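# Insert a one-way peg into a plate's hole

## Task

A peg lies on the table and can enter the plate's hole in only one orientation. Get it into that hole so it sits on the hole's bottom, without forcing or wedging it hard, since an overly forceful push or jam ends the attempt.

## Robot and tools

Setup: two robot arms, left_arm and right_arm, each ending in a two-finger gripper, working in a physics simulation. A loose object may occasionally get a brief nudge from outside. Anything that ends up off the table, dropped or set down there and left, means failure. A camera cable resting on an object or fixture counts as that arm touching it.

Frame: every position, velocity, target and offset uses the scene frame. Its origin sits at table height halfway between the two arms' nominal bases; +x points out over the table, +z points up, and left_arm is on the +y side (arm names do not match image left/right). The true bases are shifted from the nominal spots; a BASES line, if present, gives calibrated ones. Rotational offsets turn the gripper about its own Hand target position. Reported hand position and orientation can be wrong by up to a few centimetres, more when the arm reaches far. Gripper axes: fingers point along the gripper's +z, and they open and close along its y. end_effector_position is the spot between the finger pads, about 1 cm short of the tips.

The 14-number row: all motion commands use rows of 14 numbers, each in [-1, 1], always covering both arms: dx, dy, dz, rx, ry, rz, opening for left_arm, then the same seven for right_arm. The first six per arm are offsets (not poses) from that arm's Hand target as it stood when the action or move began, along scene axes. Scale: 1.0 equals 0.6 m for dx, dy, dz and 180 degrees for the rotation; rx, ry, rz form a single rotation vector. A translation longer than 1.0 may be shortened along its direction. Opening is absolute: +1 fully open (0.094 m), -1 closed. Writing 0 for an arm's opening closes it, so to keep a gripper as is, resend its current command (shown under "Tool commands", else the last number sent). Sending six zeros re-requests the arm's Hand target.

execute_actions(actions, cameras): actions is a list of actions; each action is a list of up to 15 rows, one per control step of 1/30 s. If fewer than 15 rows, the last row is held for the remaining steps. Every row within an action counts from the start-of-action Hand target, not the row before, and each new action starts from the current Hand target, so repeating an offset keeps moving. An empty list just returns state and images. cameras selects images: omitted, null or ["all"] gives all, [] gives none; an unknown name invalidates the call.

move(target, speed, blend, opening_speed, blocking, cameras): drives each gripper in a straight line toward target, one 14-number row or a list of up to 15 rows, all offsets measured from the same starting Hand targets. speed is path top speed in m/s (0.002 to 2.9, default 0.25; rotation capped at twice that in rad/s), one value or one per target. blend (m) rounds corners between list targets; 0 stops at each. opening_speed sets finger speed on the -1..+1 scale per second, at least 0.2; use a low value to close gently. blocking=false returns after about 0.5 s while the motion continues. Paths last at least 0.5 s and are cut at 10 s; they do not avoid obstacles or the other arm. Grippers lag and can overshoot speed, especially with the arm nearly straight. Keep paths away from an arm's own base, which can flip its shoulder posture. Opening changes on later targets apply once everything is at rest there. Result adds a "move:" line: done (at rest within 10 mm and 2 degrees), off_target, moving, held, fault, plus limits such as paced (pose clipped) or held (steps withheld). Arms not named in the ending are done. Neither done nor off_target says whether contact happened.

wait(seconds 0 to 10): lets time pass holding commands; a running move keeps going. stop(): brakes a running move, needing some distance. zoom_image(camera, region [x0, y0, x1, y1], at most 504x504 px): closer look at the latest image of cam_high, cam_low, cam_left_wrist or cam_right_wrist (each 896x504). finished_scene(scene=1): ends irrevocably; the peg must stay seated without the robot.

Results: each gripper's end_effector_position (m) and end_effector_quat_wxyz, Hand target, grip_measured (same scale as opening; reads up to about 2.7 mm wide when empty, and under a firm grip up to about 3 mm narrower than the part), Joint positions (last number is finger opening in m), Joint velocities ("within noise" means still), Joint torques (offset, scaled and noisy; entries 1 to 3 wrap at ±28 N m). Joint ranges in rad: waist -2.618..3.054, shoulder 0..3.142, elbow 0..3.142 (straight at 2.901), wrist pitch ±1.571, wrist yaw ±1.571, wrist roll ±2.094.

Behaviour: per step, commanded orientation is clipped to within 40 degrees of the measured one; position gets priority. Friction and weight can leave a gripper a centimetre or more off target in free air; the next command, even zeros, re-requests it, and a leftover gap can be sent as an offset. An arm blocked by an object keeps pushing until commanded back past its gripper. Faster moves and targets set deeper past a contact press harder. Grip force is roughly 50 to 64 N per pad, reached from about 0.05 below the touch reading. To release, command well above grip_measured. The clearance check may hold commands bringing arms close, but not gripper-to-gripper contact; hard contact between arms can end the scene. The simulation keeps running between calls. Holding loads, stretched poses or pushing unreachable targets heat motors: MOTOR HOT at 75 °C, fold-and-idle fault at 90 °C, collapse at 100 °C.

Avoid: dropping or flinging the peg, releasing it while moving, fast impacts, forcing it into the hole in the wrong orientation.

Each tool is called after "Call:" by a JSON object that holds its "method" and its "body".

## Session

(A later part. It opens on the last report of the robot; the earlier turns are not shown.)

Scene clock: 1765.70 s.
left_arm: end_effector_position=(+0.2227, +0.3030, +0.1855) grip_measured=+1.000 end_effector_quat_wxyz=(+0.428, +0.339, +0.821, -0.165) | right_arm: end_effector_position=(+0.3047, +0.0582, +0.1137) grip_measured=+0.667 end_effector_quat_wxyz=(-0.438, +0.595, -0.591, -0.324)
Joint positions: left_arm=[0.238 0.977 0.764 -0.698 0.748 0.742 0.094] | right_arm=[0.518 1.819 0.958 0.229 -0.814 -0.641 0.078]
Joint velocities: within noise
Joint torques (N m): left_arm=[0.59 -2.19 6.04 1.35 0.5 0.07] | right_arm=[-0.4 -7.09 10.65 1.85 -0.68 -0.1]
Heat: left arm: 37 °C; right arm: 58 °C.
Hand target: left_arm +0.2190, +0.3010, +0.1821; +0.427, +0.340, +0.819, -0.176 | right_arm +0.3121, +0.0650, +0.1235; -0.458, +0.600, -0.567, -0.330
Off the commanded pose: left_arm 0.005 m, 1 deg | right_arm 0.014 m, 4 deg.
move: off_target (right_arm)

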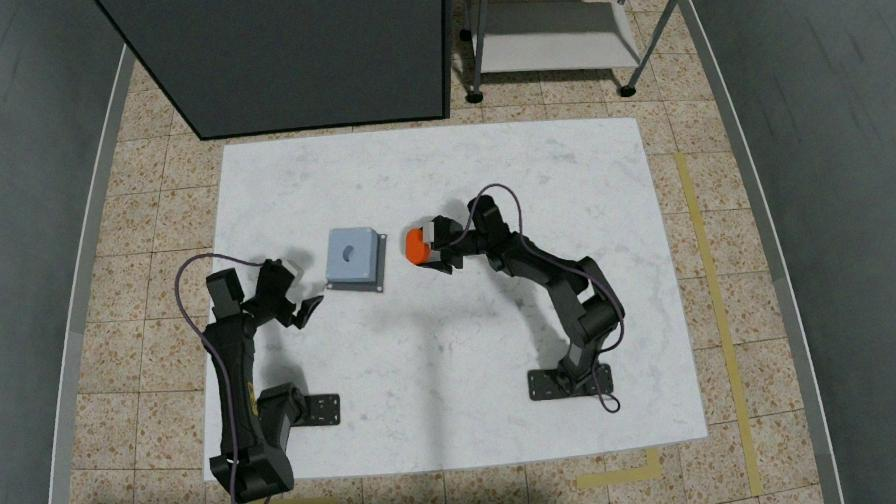

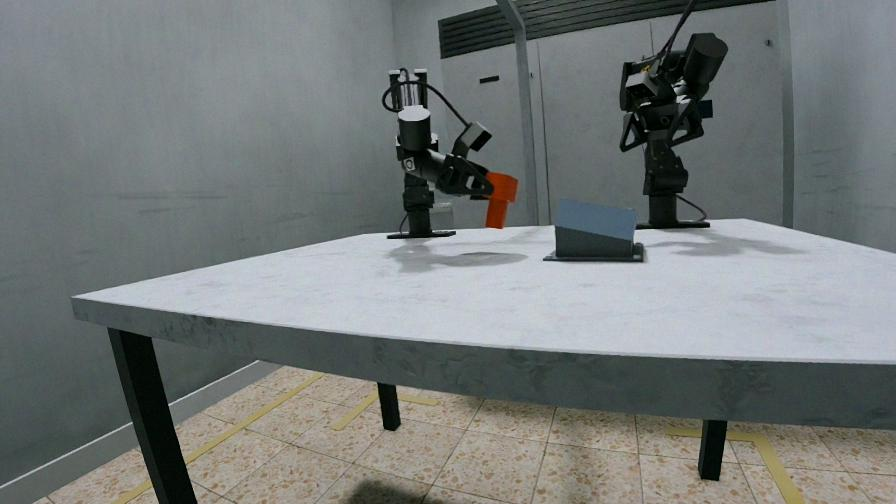

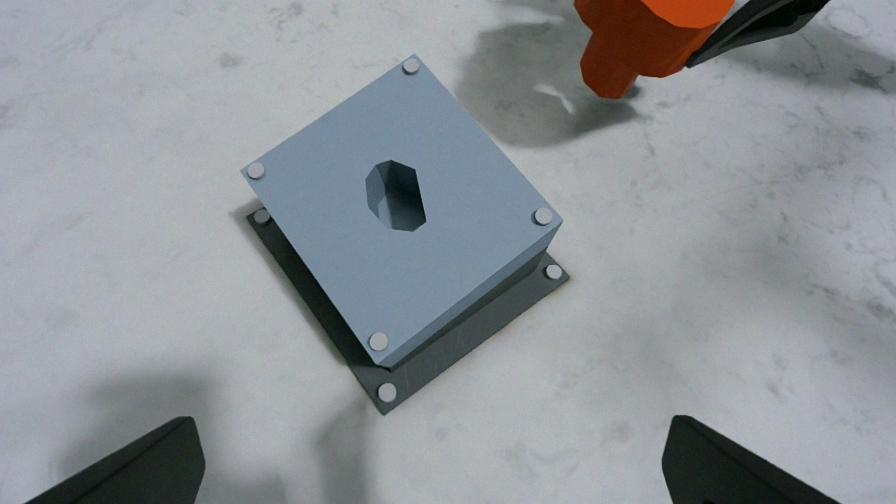

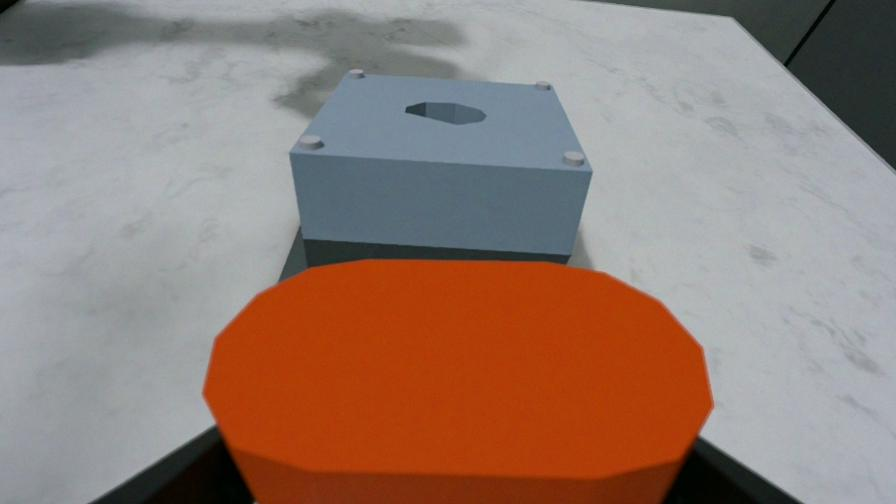

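Call:
{"method": "move", "body": {"target": [[-0.0333, 0.0333, 0.0667, 0, 0, 0, 1.0, -0.0073, 0.1588, 0.12, 0.01019, 0.01703, -0.00357, 0.4], [-0.0333, 0.0333, 0.0667, 0, 0, 0, 1.0, 0.0163, 0.3203, 0.088, 0.01019, 0.01703, -0.00357, 0.4]], "speed": 0.15, "blend": 0.02}}

Scene clock: 2022.73 s.
left_arm: end_effector_position=(+0.2001, +0.3226, +0.2114) grip_measured=+1.000 end_effector_quat_wxyz=(+0.418, +0.337, +0.826, -0.171) | right_arm: end_effector_position=(+0.3157, +0.2500, +0.1718) grip_measured=+0.667 end_effector_quat_wxyz=(-0.443, +0.584, -0.584, -0.349)
Joint positions: left_arm=[0.393 0.977 0.901 -0.996 0.829 0.934 0.094] | right_arm=[0.853 2.182 1.668 0.069 -0.564 -0.368 0.078]
Joint velocities: within noise
Joint torques (N m): left_arm=[0.73 -1.83 9.11 0.95 0.57 0.08] | right_arm=[-0.06 -11.08 12.41 1.89 -0.21 0.08]
Heat: left arm: 37 °C; right arm: 44 °C.
Hand target: left_arm +0.1990, +0.3209, +0.2220; +0.426, +0.340, +0.820, -0.176 | right_arm +0.3217, +0.2572, +0.1761; -0.453, +0.581, -0.577, -0.353
Off the commanded pose: left_arm 0.011 m, 1 deg | right_arm 0.010 m, 2 deg.
move: off_target (left_arm)

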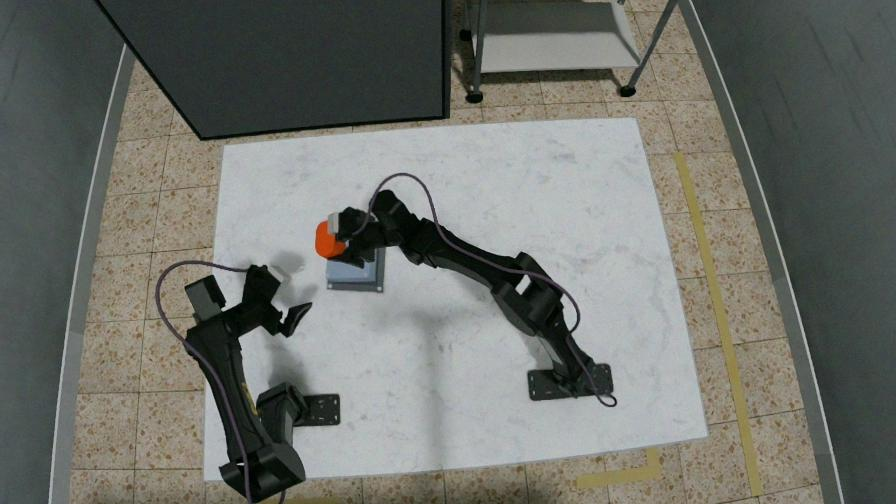

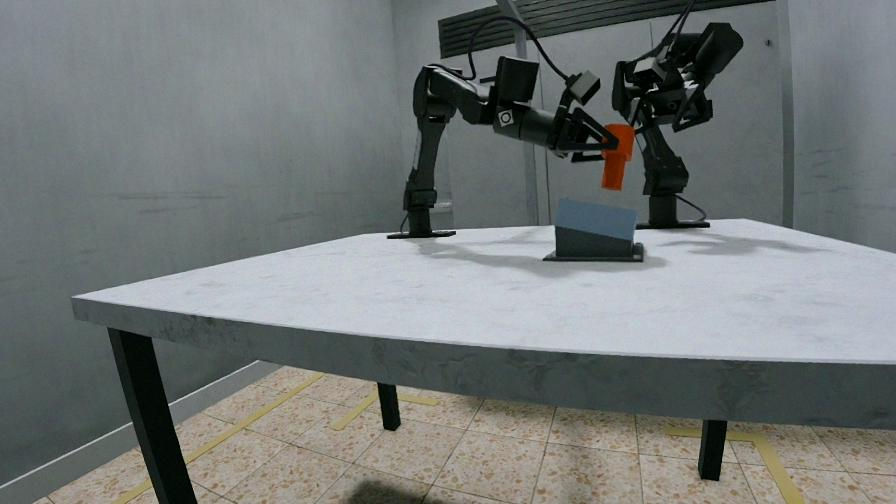

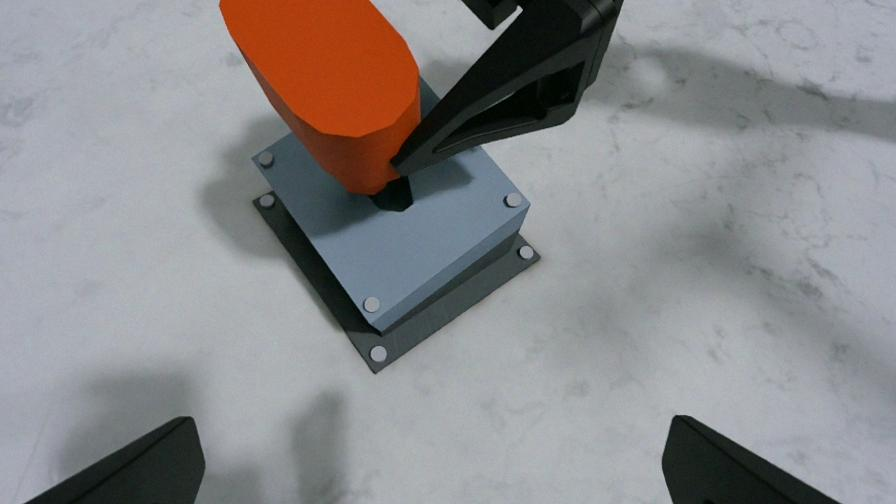

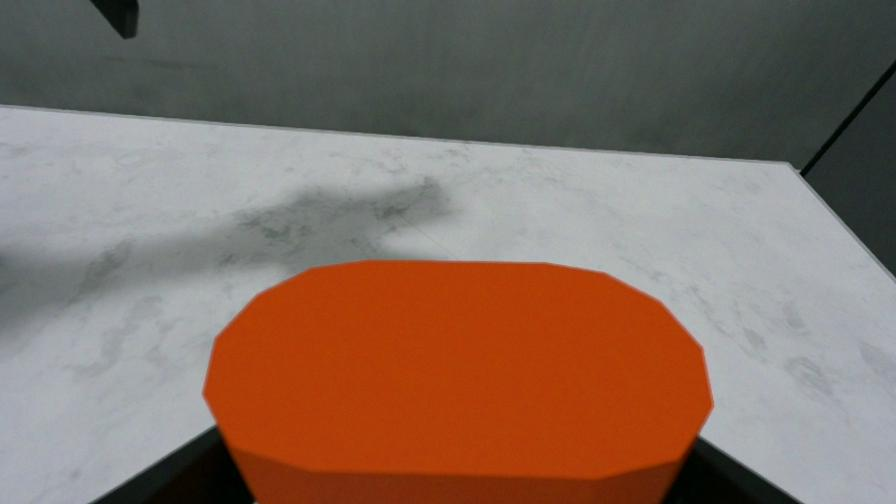

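Call:
{"method": "zoom_image", "body": {"camera": "cam_low", "region": [530, 100, 670, 270]}}

Call:
{"method": "zoom_image", "body": {"camera": "cam_left_wrist", "region": [210, 0, 550, 380]}}

Call:
{"method": "zoom_image", "body": {"camera": "cam_high", "region": [290, 190, 430, 310]}}

Scaled by 2.965 from the camera's 896x504 image, which has a finer 1280x720 frame.

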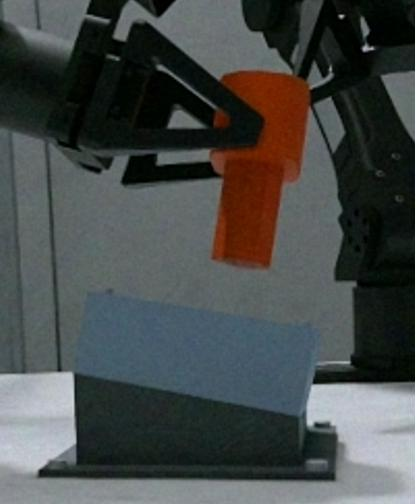

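Scaled by 1.326 from the camera's 896x504 image, which has a finer 1280x720 frame.

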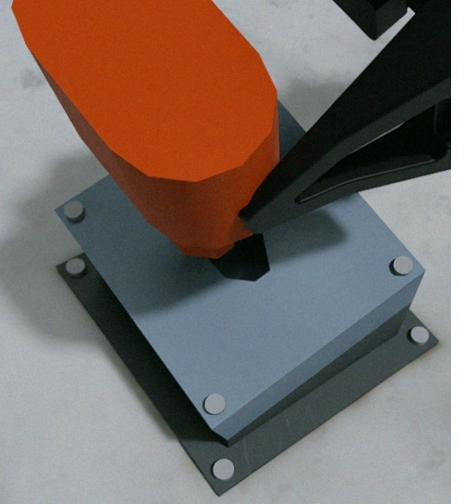

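Scaled by 3.600 from the camera's 896x504 image, which has a finer 1280x720 frame.

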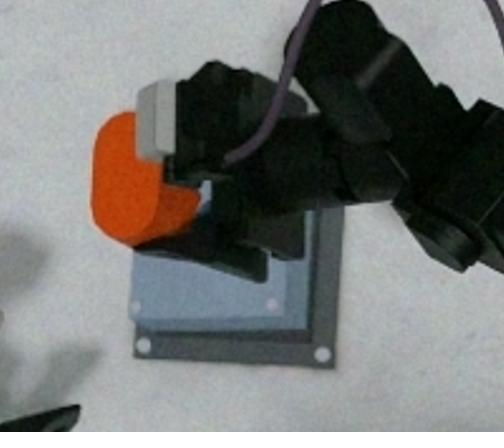

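Call:
{"method": "zoom_image", "body": {"camera": "cam_left_wrist", "region": [320, 140, 440, 230]}}

Call:
{"method": "zoom_image", "body": {"camera": "cam_low", "region": [590, 120, 650, 215]}}

Scaled by 4.200 from the camera's 896x504 image, which has a finer 1280x720 frame.

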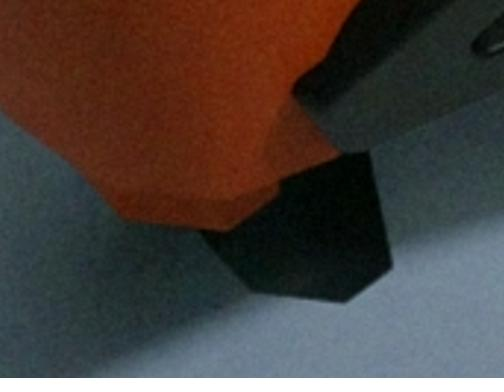

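Scaled by 5.305 from the camera's 896x504 image, which has a finer 1280x720 frame.

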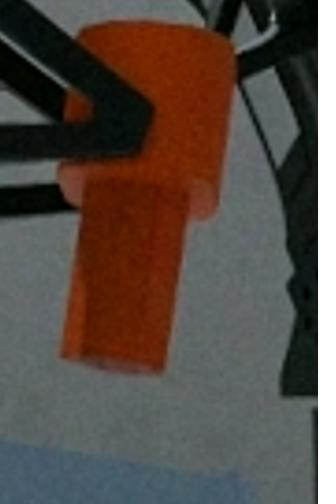

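Call:
{"method": "move", "body": {"target": [0, 0, 0, 0, 0, 0, 1.0, 0.0035, -0.0203, -0.0293, -0.007, 0.0091, -0.008, 0.4], "speed": 0.06}}

Call:
{"method": "zoom_image", "body": {"camera": "cam_left_wrist", "region": [200, 0, 440, 240]}}

Call:
{"method": "zoom_image", "body": {"camera": "cam_low", "region": [545, 110, 655, 270]}}

Scene clock: 2161.07 s.
left_arm: end_effector_position=(+0.2000, +0.3226, +0.2114) grip_measured=+1.000 end_effector_quat_wxyz=(+0.418, +0.337, +0.826, -0.171) | right_arm: end_effector_position=(+0.3184, +0.2428, +0.1582) grip_measured=+0.667 end_effector_quat_wxyz=(-0.432, +0.578, -0.600, -0.346)
Joint positions: left_arm=[0.393 0.977 0.901 -0.996 0.83 0.934 0.094] | right_arm=[0.844 2.182 1.638 0.069 -0.556 -0.357 0.078]
Joint velocities: within noise
Joint torques (N m): left_arm=[0.73 -1.83 9.09 0.95 0.57 0.09] | right_arm=[-0.46 -12.04 8.75 2.15 -0.22 0.08]
Heat: left arm: 38 °C; right arm: 52 °C.
Hand target: left_arm +0.1990, +0.3209, +0.2221; +0.426, +0.340, +0.819, -0.176 | right_arm +0.3238, +0.2450, +0.1585; -0.443, +0.573, -0.594, -0.349
Off the commanded pose: left_arm 0.011 m, 1 deg | right_arm 0.006 m, 2 deg.
move: off_target (left_arm)

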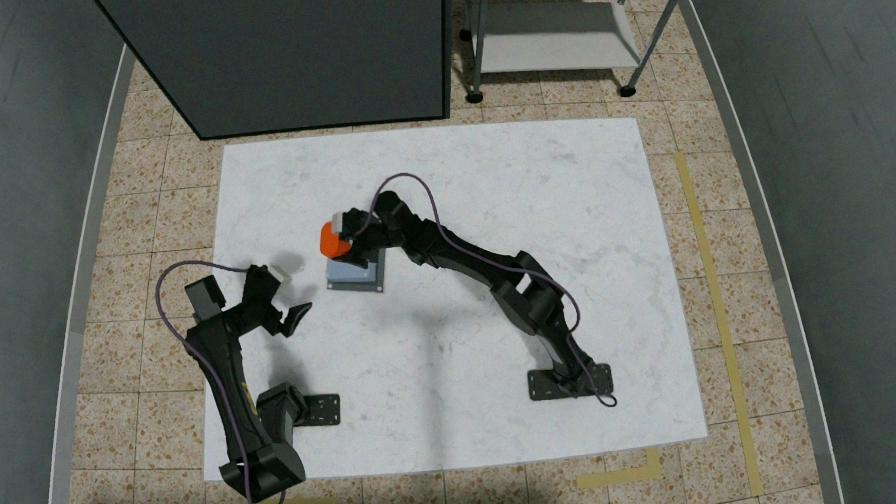

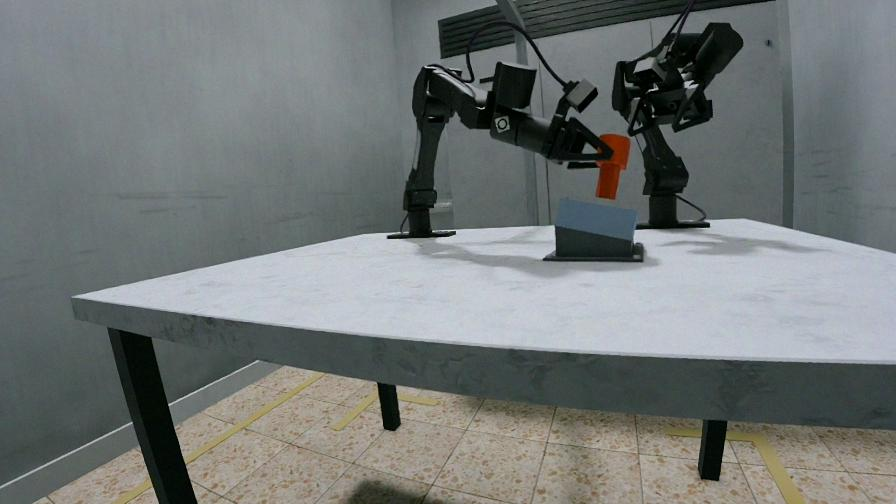

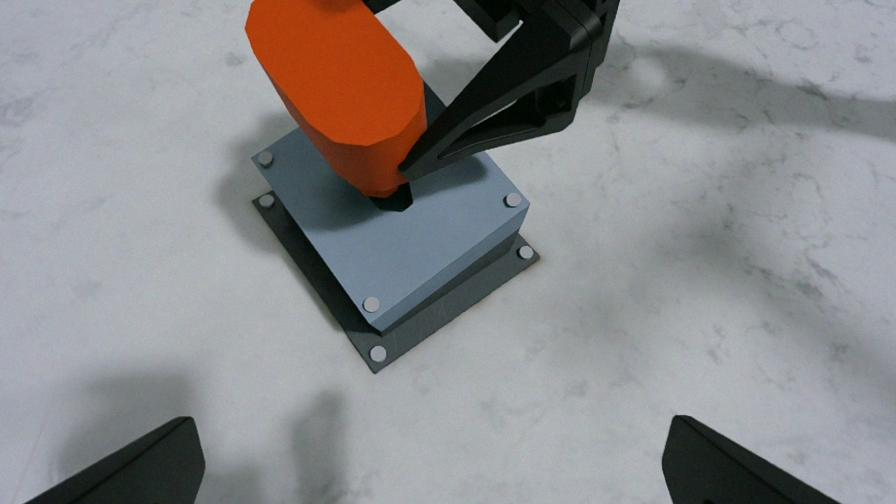

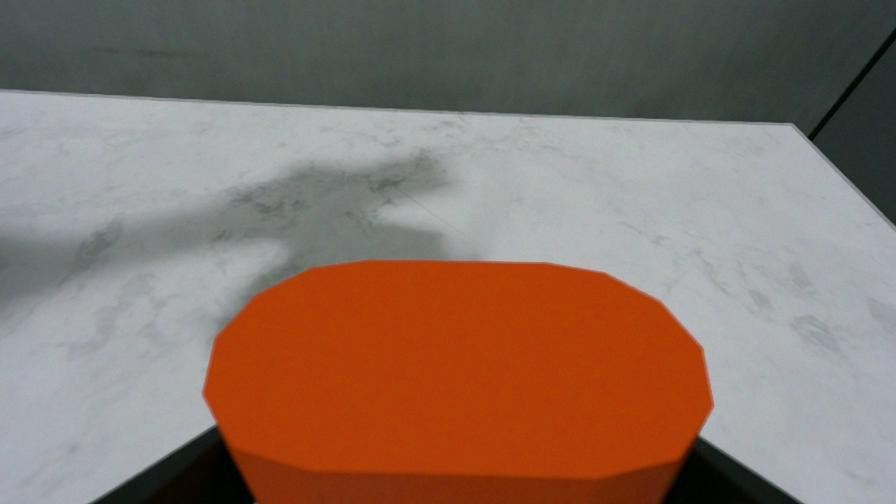

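Scaled by 2.100 from the camera's 896x504 image, which has a finer 1280x720 frame.

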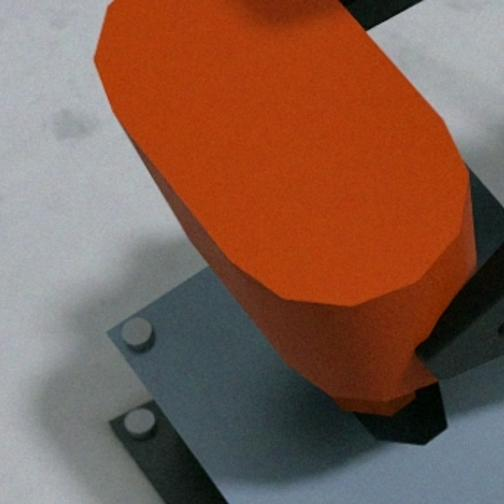

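Scaled by 3.150 from the camera's 896x504 image, which has a finer 1280x720 frame.

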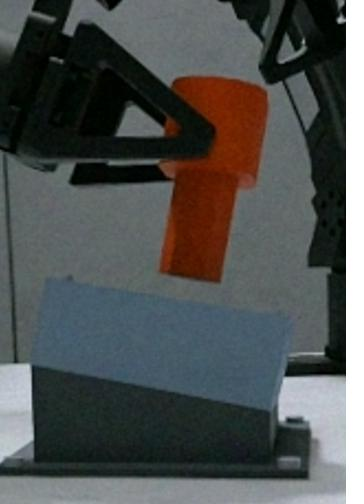

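Call:
{"method": "zoom_image", "body": {"camera": "cam_left_wrist", "region": [330, 140, 430, 225]}}

Call:
{"method": "zoom_image", "body": {"camera": "cam_left_wrist", "region": [240, 60, 350, 170]}}

Scaled by 5.040 from the camera's 896x504 image, which has a finer 1280x720 frame.

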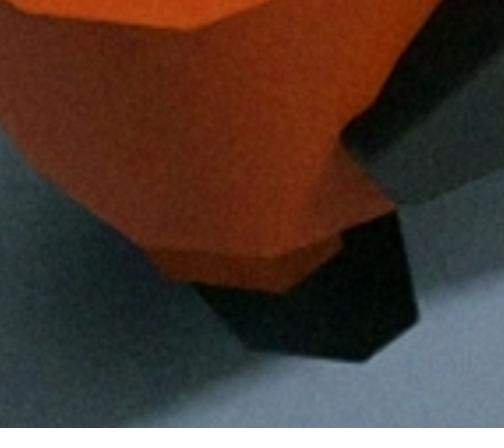

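Scaled by 4.582 from the camera's 896x504 image, which has a finer 1280x720 frame.

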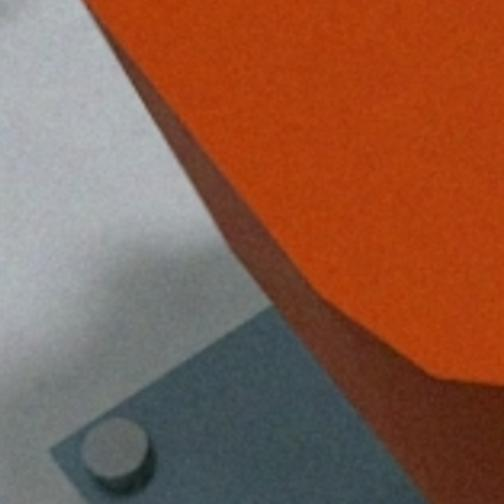

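Call:
{"method": "zoom_image", "body": {"camera": "cam_left_wrist", "region": [390, 60, 450, 160]}}

Call:
{"method": "zoom_image", "body": {"camera": "cam_left_wrist", "region": [235, 0, 335, 130]}}

Scaled by 5.040 from the camera's 896x504 image, which has a finer 1280x720 frame.

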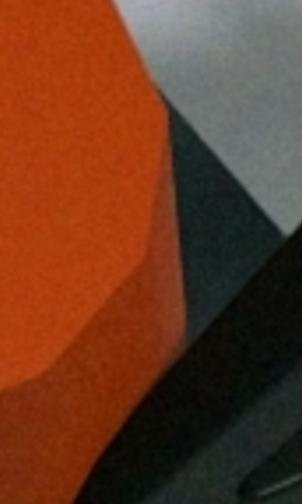

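Scaled by 3.877 from the camera's 896x504 image, which has a finer 1280x720 frame.

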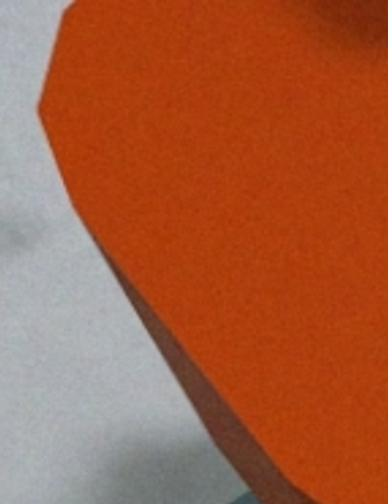

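Call:
{"method": "move", "body": {"target": [0, 0, 0, 0, 0, 0, 1.0, -0.003, -0.0113, -0.02, 0, 0, 0, 0.4], "speed": 0.05}}

Call:
{"method": "zoom_image", "body": {"camera": "cam_left_wrist", "region": [330, 140, 430, 225]}}

Call:
{"method": "zoom_image", "body": {"camera": "cam_low", "region": [545, 110, 655, 270]}}

Scene clock: 2285.70 s.
left_arm: end_effector_position=(+0.2000, +0.3225, +0.2114) grip_measured=+1.000 end_effector_quat_wxyz=(+0.418, +0.337, +0.826, -0.171) | right_arm: end_effector_position=(+0.3167, +0.2388, +0.1454) grip_measured=+0.667 end_effector_quat_wxyz=(-0.433, +0.577, -0.600, -0.346)
Joint positions: left_arm=[0.393 0.977 0.901 -0.996 0.83 0.934 0.094] | right_arm=[0.842 2.182 1.583 0.125 -0.557 -0.356 0.078]
Joint velocities: within noise
Joint torques (N m): left_arm=[0.7 -1.83 9.1 0.95 0.57 0.07] | right_arm=[-0.83 -12.52 8.09 2.09 -0.28 0.04]
Heat: left arm: 39 °C; right arm: 57 °C.
Hand target: left_arm +0.1990, +0.3209, +0.2220; +0.426, +0.340, +0.820, -0.176 | right_arm +0.3221, +0.2382, +0.1466; -0.443, +0.573, -0.594, -0.349
Off the commanded pose: left_arm 0.011 m, 1 deg | right_arm 0.005 m, 2 deg.
move: off_target (left_arm)

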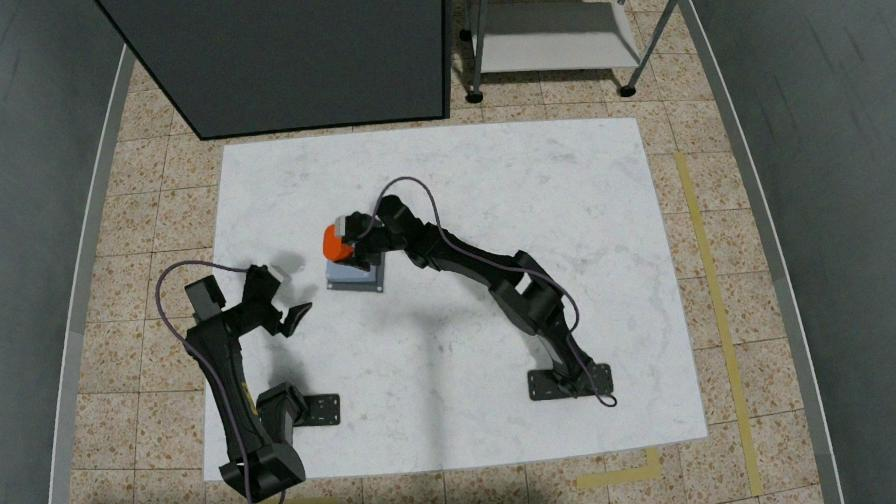

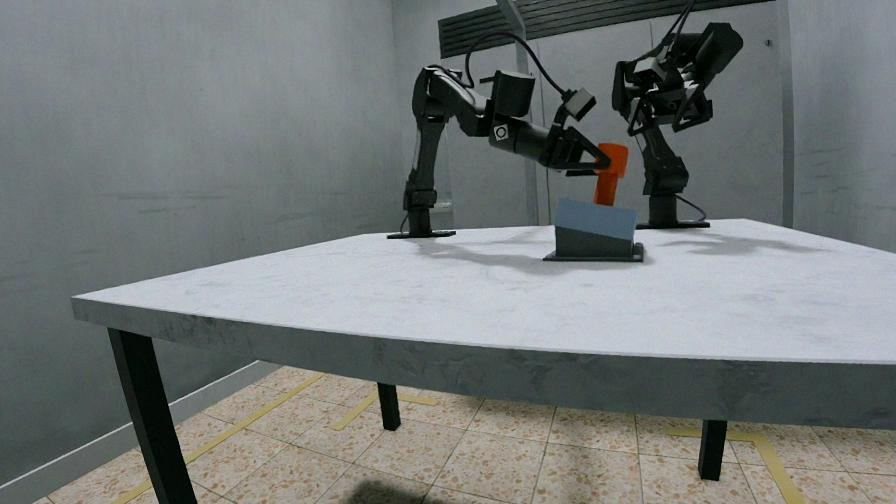

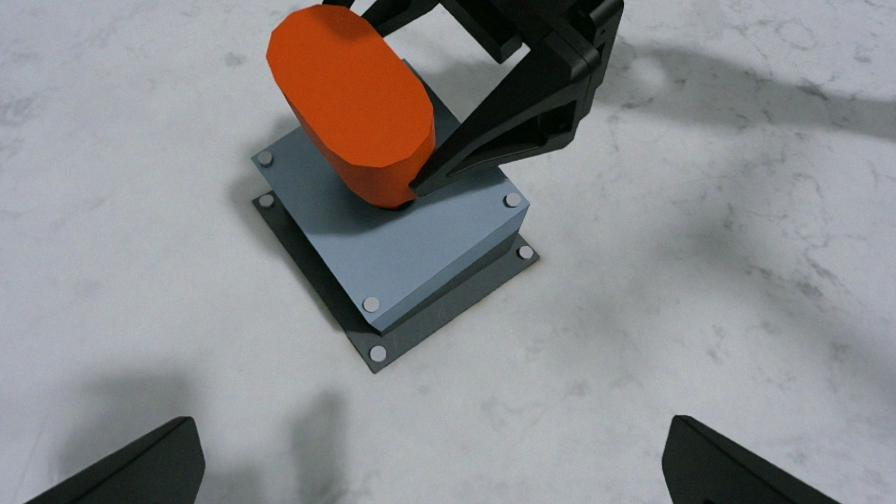

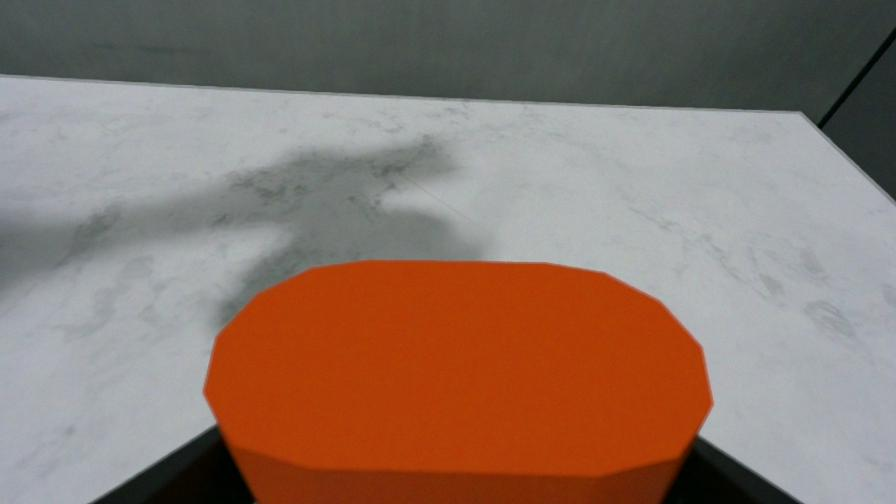

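Scaled by 5.040 from the camera's 896x504 image, which has a finer 1280x720 frame.

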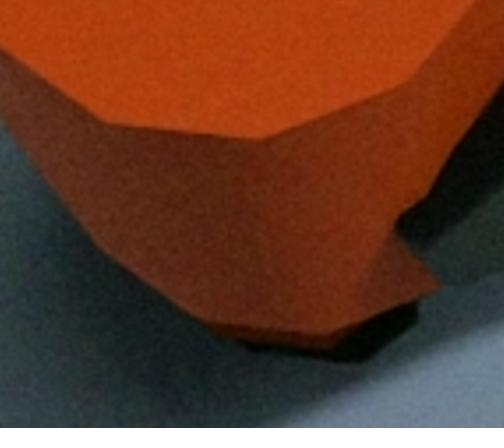

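Scaled by 3.150 from the camera's 896x504 image, which has a finer 1280x720 frame.

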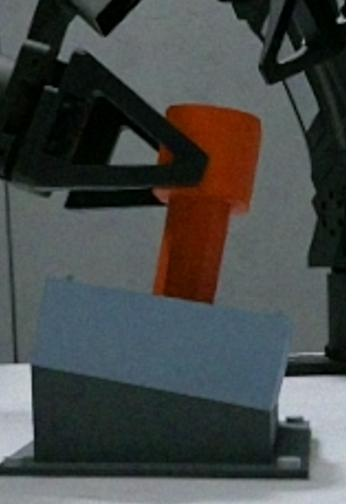

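Call:
{"method": "zoom_image", "body": {"camera": "cam_left_wrist", "region": [365, 190, 420, 220]}}

Call:
{"method": "zoom_image", "body": {"camera": "cam_low", "region": [575, 160, 635, 215]}}

Scaled by 9.164 from the camera's 896x504 image, which has a finer 1280x720 frame.

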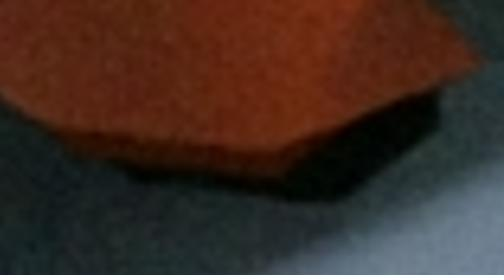

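Scaled by 8.400 from the camera's 896x504 image, which has a finer 1280x720 frame.

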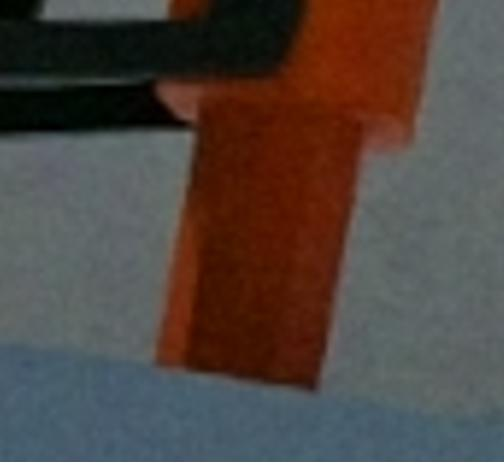

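Call:
{"method": "move", "body": {"target": [0, 0, 0, 0, 0, 0, 1.0, 0, -0.0078, -0.0023, 0, 0, 0, 0.4], "speed": 0.05, "cameras": ["cam_low", "cam_left_wrist"]}}

Call:
{"method": "zoom_image", "body": {"camera": "cam_left_wrist", "region": [365, 185, 425, 225]}}

Call:
{"method": "zoom_image", "body": {"camera": "cam_low", "region": [545, 130, 655, 240]}}

Scene clock: 2356.80 s.
left_arm: end_effector_position=(+0.2000, +0.3225, +0.2114) grip_measured=+1.000 end_effector_quat_wxyz=(+0.418, +0.337, +0.826, -0.171) | right_arm: end_effector_position=(+0.3164, +0.2379, +0.1449) grip_measured=+0.667 end_effector_quat_wxyz=(-0.437, +0.577, -0.594, -0.350)
Joint positions: left_arm=[0.393 0.977 0.901 -0.996 0.83 0.934 0.094] | right_arm=[0.838 2.182 1.566 0.158 -0.57 -0.356 0.078]
Joint velocities: within noise
Joint torques (N m): left_arm=[0.7 -1.81 9.11 0.95 0.57 0.08] | right_arm=[-1.09 -13.31 7.65 1.9 -0.21 0.01]
Heat: left arm: 40 °C; right arm: 59 °C.
Hand target: left_arm +0.1990, +0.3209, +0.2221; +0.426, +0.340, +0.819, -0.176 | right_arm +0.3222, +0.2335, +0.1452; -0.443, +0.573, -0.594, -0.349
Off the commanded pose: left_arm 0.011 m, 1 deg | right_arm 0.007 m, 1 deg.
move: off_target (left_arm)
Images, in order (width x height): cam_low 896x504, cam_left_wrist 896x504.

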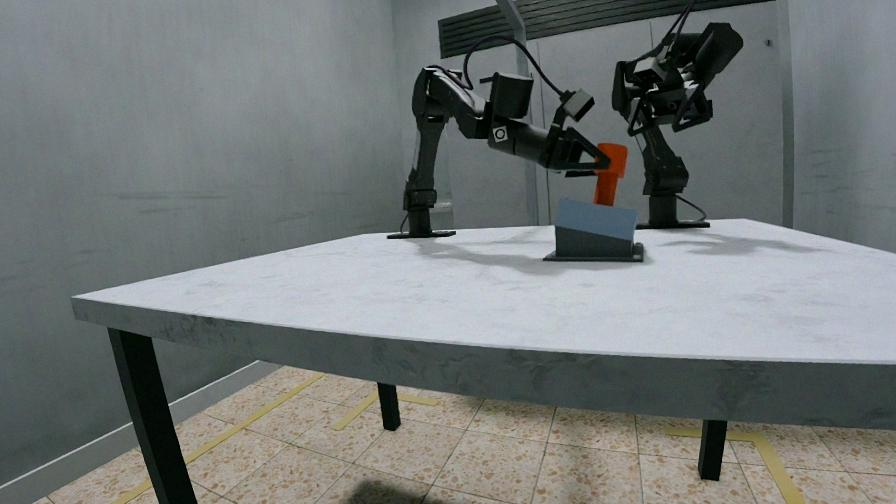

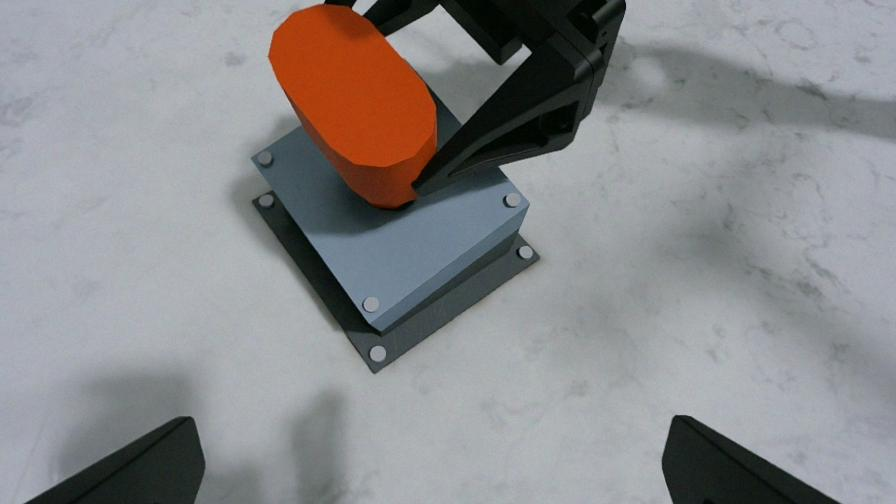

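Scaled by 8.400 from the camera's 896x504 image, which has a finer 1280x720 frame.

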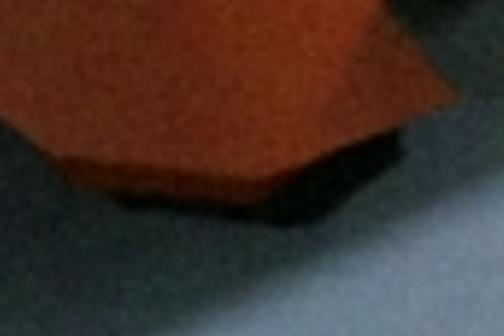

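Scaled by 4.582 from the camera's 896x504 image, which has a finer 1280x720 frame.

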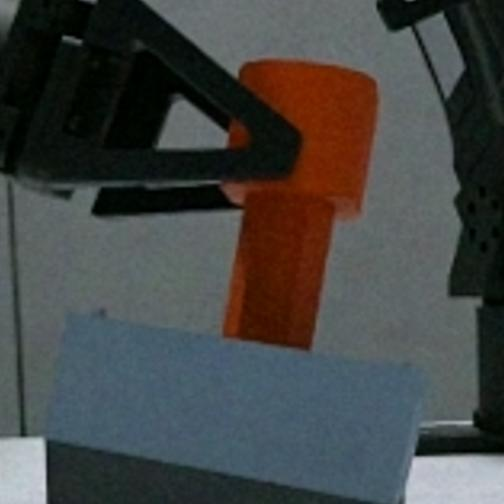

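Call:
{"method": "move", "body": {"target": [0, 0, 0, 0, 0, 0, 1.0, -0.001, -0.0083, 0, 0, 0, 0, 0.4], "speed": 0.05, "cameras": ["cam_low", "cam_left_wrist"]}}

Call:
{"method": "zoom_image", "body": {"camera": "cam_left_wrist", "region": [365, 185, 425, 225]}}

Call:
{"method": "zoom_image", "body": {"camera": "cam_low", "region": [545, 130, 655, 240]}}

Scene clock: 2380.50 s.
left_arm: end_effector_position=(+0.1999, +0.3225, +0.2113) grip_measured=+1.000 end_effector_quat_wxyz=(+0.417, +0.337, +0.826, -0.171) | right_arm: end_effector_position=(+0.3159, +0.2369, +0.1444) grip_measured=+0.667 end_effector_quat_wxyz=(-0.442, +0.577, -0.587, -0.355)
Joint positions: left_arm=[0.393 0.977 0.901 -0.997 0.83 0.934 0.094] | right_arm=[0.834 2.182 1.548 0.191 -0.585 -0.356 0.078]
Joint velocities: within noise
Joint torques (N m): left_arm=[0.7 -1.83 9.14 0.95 0.57 0.08] | right_arm=[-1.25 -14.52 7.1 1.6 -0.09 -0.02]
Heat: left arm: 40 °C; right arm: 61 °C.
Hand target: left_arm +0.1990, +0.3209, +0.2220; +0.426, +0.340, +0.820, -0.176 | right_arm +0.3215, +0.2285, +0.1452; -0.443, +0.573, -0.594, -0.349
Off the commanded pose: left_arm 0.011 m, 1 deg | right_arm 0.010 m, 1 deg.
move: off_target (left_arm)
Images, in order (width x height): cam_low 896x504, cam_left_wrist 896x504.

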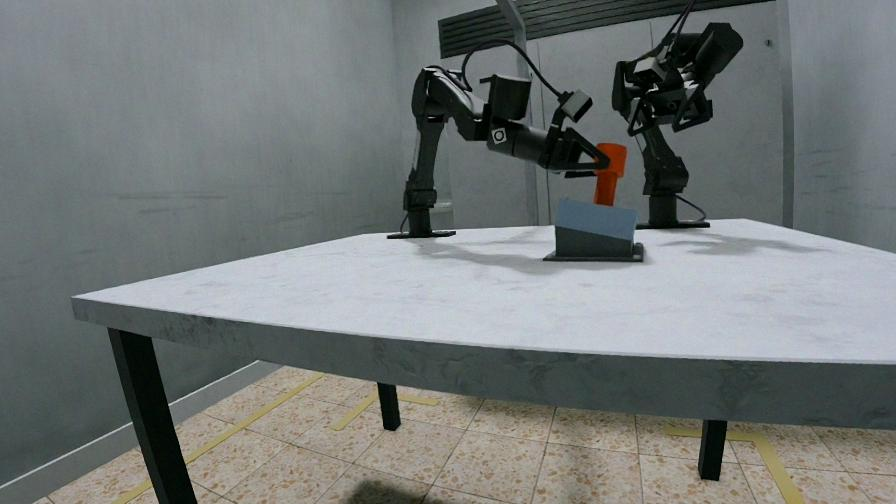

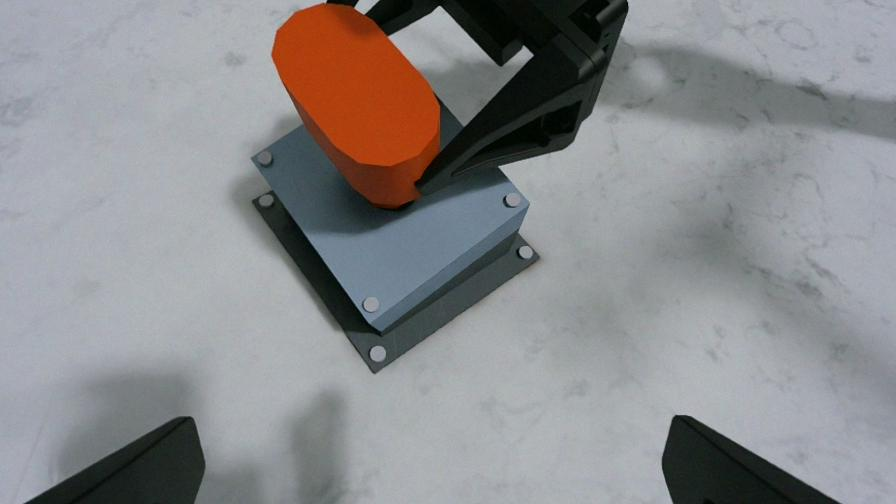

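Scaled by 8.400 from the camera's 896x504 image, which has a finer 1280x720 frame.

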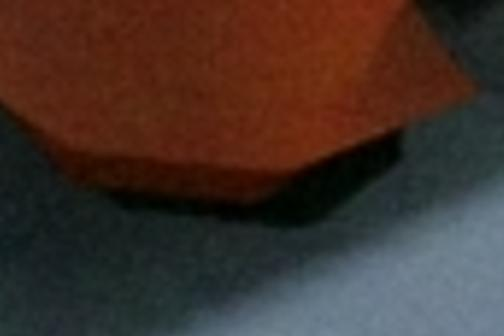

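Scaled by 4.582 from the camera's 896x504 image, which has a finer 1280x720 frame.

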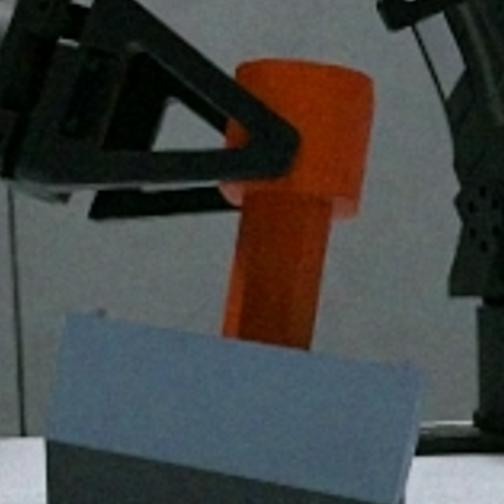

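Call:
{"method": "move", "body": {"target": [0, 0, 0, 0, 0, 0, 1.0, -0.0042, 0.0167, 0.0113, 0, 0, 0, 0.4], "speed": 0.05, "cameras": ["cam_low", "cam_left_wrist"]}}

Call:
{"method": "zoom_image", "body": {"camera": "cam_left_wrist", "region": [345, 165, 435, 225]}}

Call:
{"method": "zoom_image", "body": {"camera": "cam_low", "region": [545, 130, 655, 240]}}

Scene clock: 2413.07 s.
left_arm: end_effector_position=(+0.1999, +0.3225, +0.2113) grip_measured=+1.000 end_effector_quat_wxyz=(+0.417, +0.337, +0.826, -0.171) | right_arm: end_effector_position=(+0.3158, +0.2373, +0.1445) grip_measured=+0.667 end_effector_quat_wxyz=(-0.441, +0.577, -0.589, -0.354)
Joint positions: left_arm=[0.393 0.977 0.901 -0.997 0.83 0.934 0.094] | right_arm=[0.835 2.182 1.552 0.183 -0.581 -0.356 0.078]
Joint velocities: within noise
Joint torques (N m): left_arm=[0.73 -1.81 9.1 0.95 0.56 0.07] | right_arm=[0.16 -13.68 10.67 1.4 0.06 0.08]
Heat: left arm: 41 °C; right arm: 65 °C.
Hand target: left_arm +0.1990, +0.3209, +0.2220; +0.426, +0.340, +0.820, -0.176 | right_arm +0.3190, +0.2385, +0.1519; -0.443, +0.573, -0.594, -0.349
Off the commanded pose: left_arm 0.011 m, 1 deg | right_arm 0.008 m, 1 deg.
move: off_target (left_arm)
Images, in order (width x height): cam_low 896x504, cam_left_wrist 896x504.

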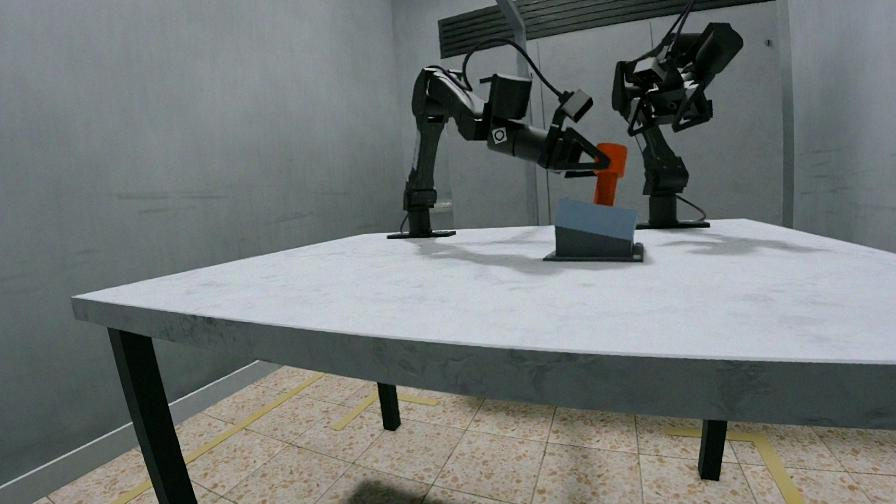

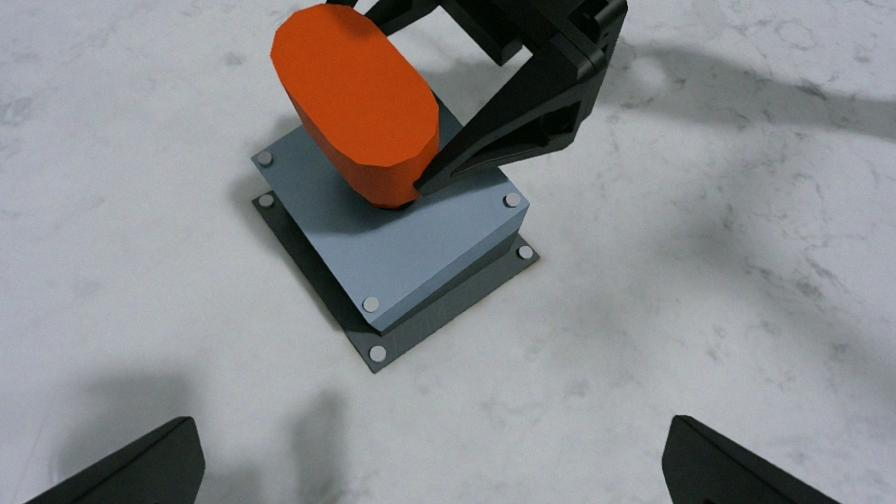

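Scaled by 5.600 from the camera's 896x504 image, which has a finer 1280x720 frame.

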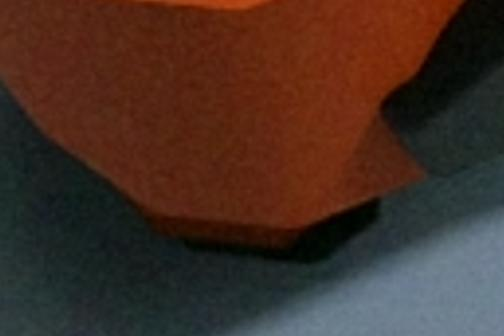

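Scaled by 4.582 from the camera's 896x504 image, which has a finer 1280x720 frame.

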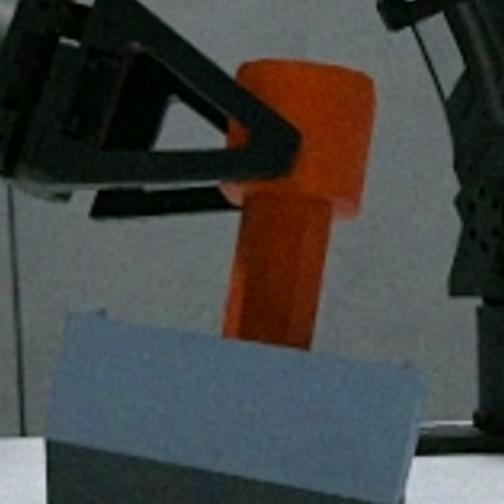

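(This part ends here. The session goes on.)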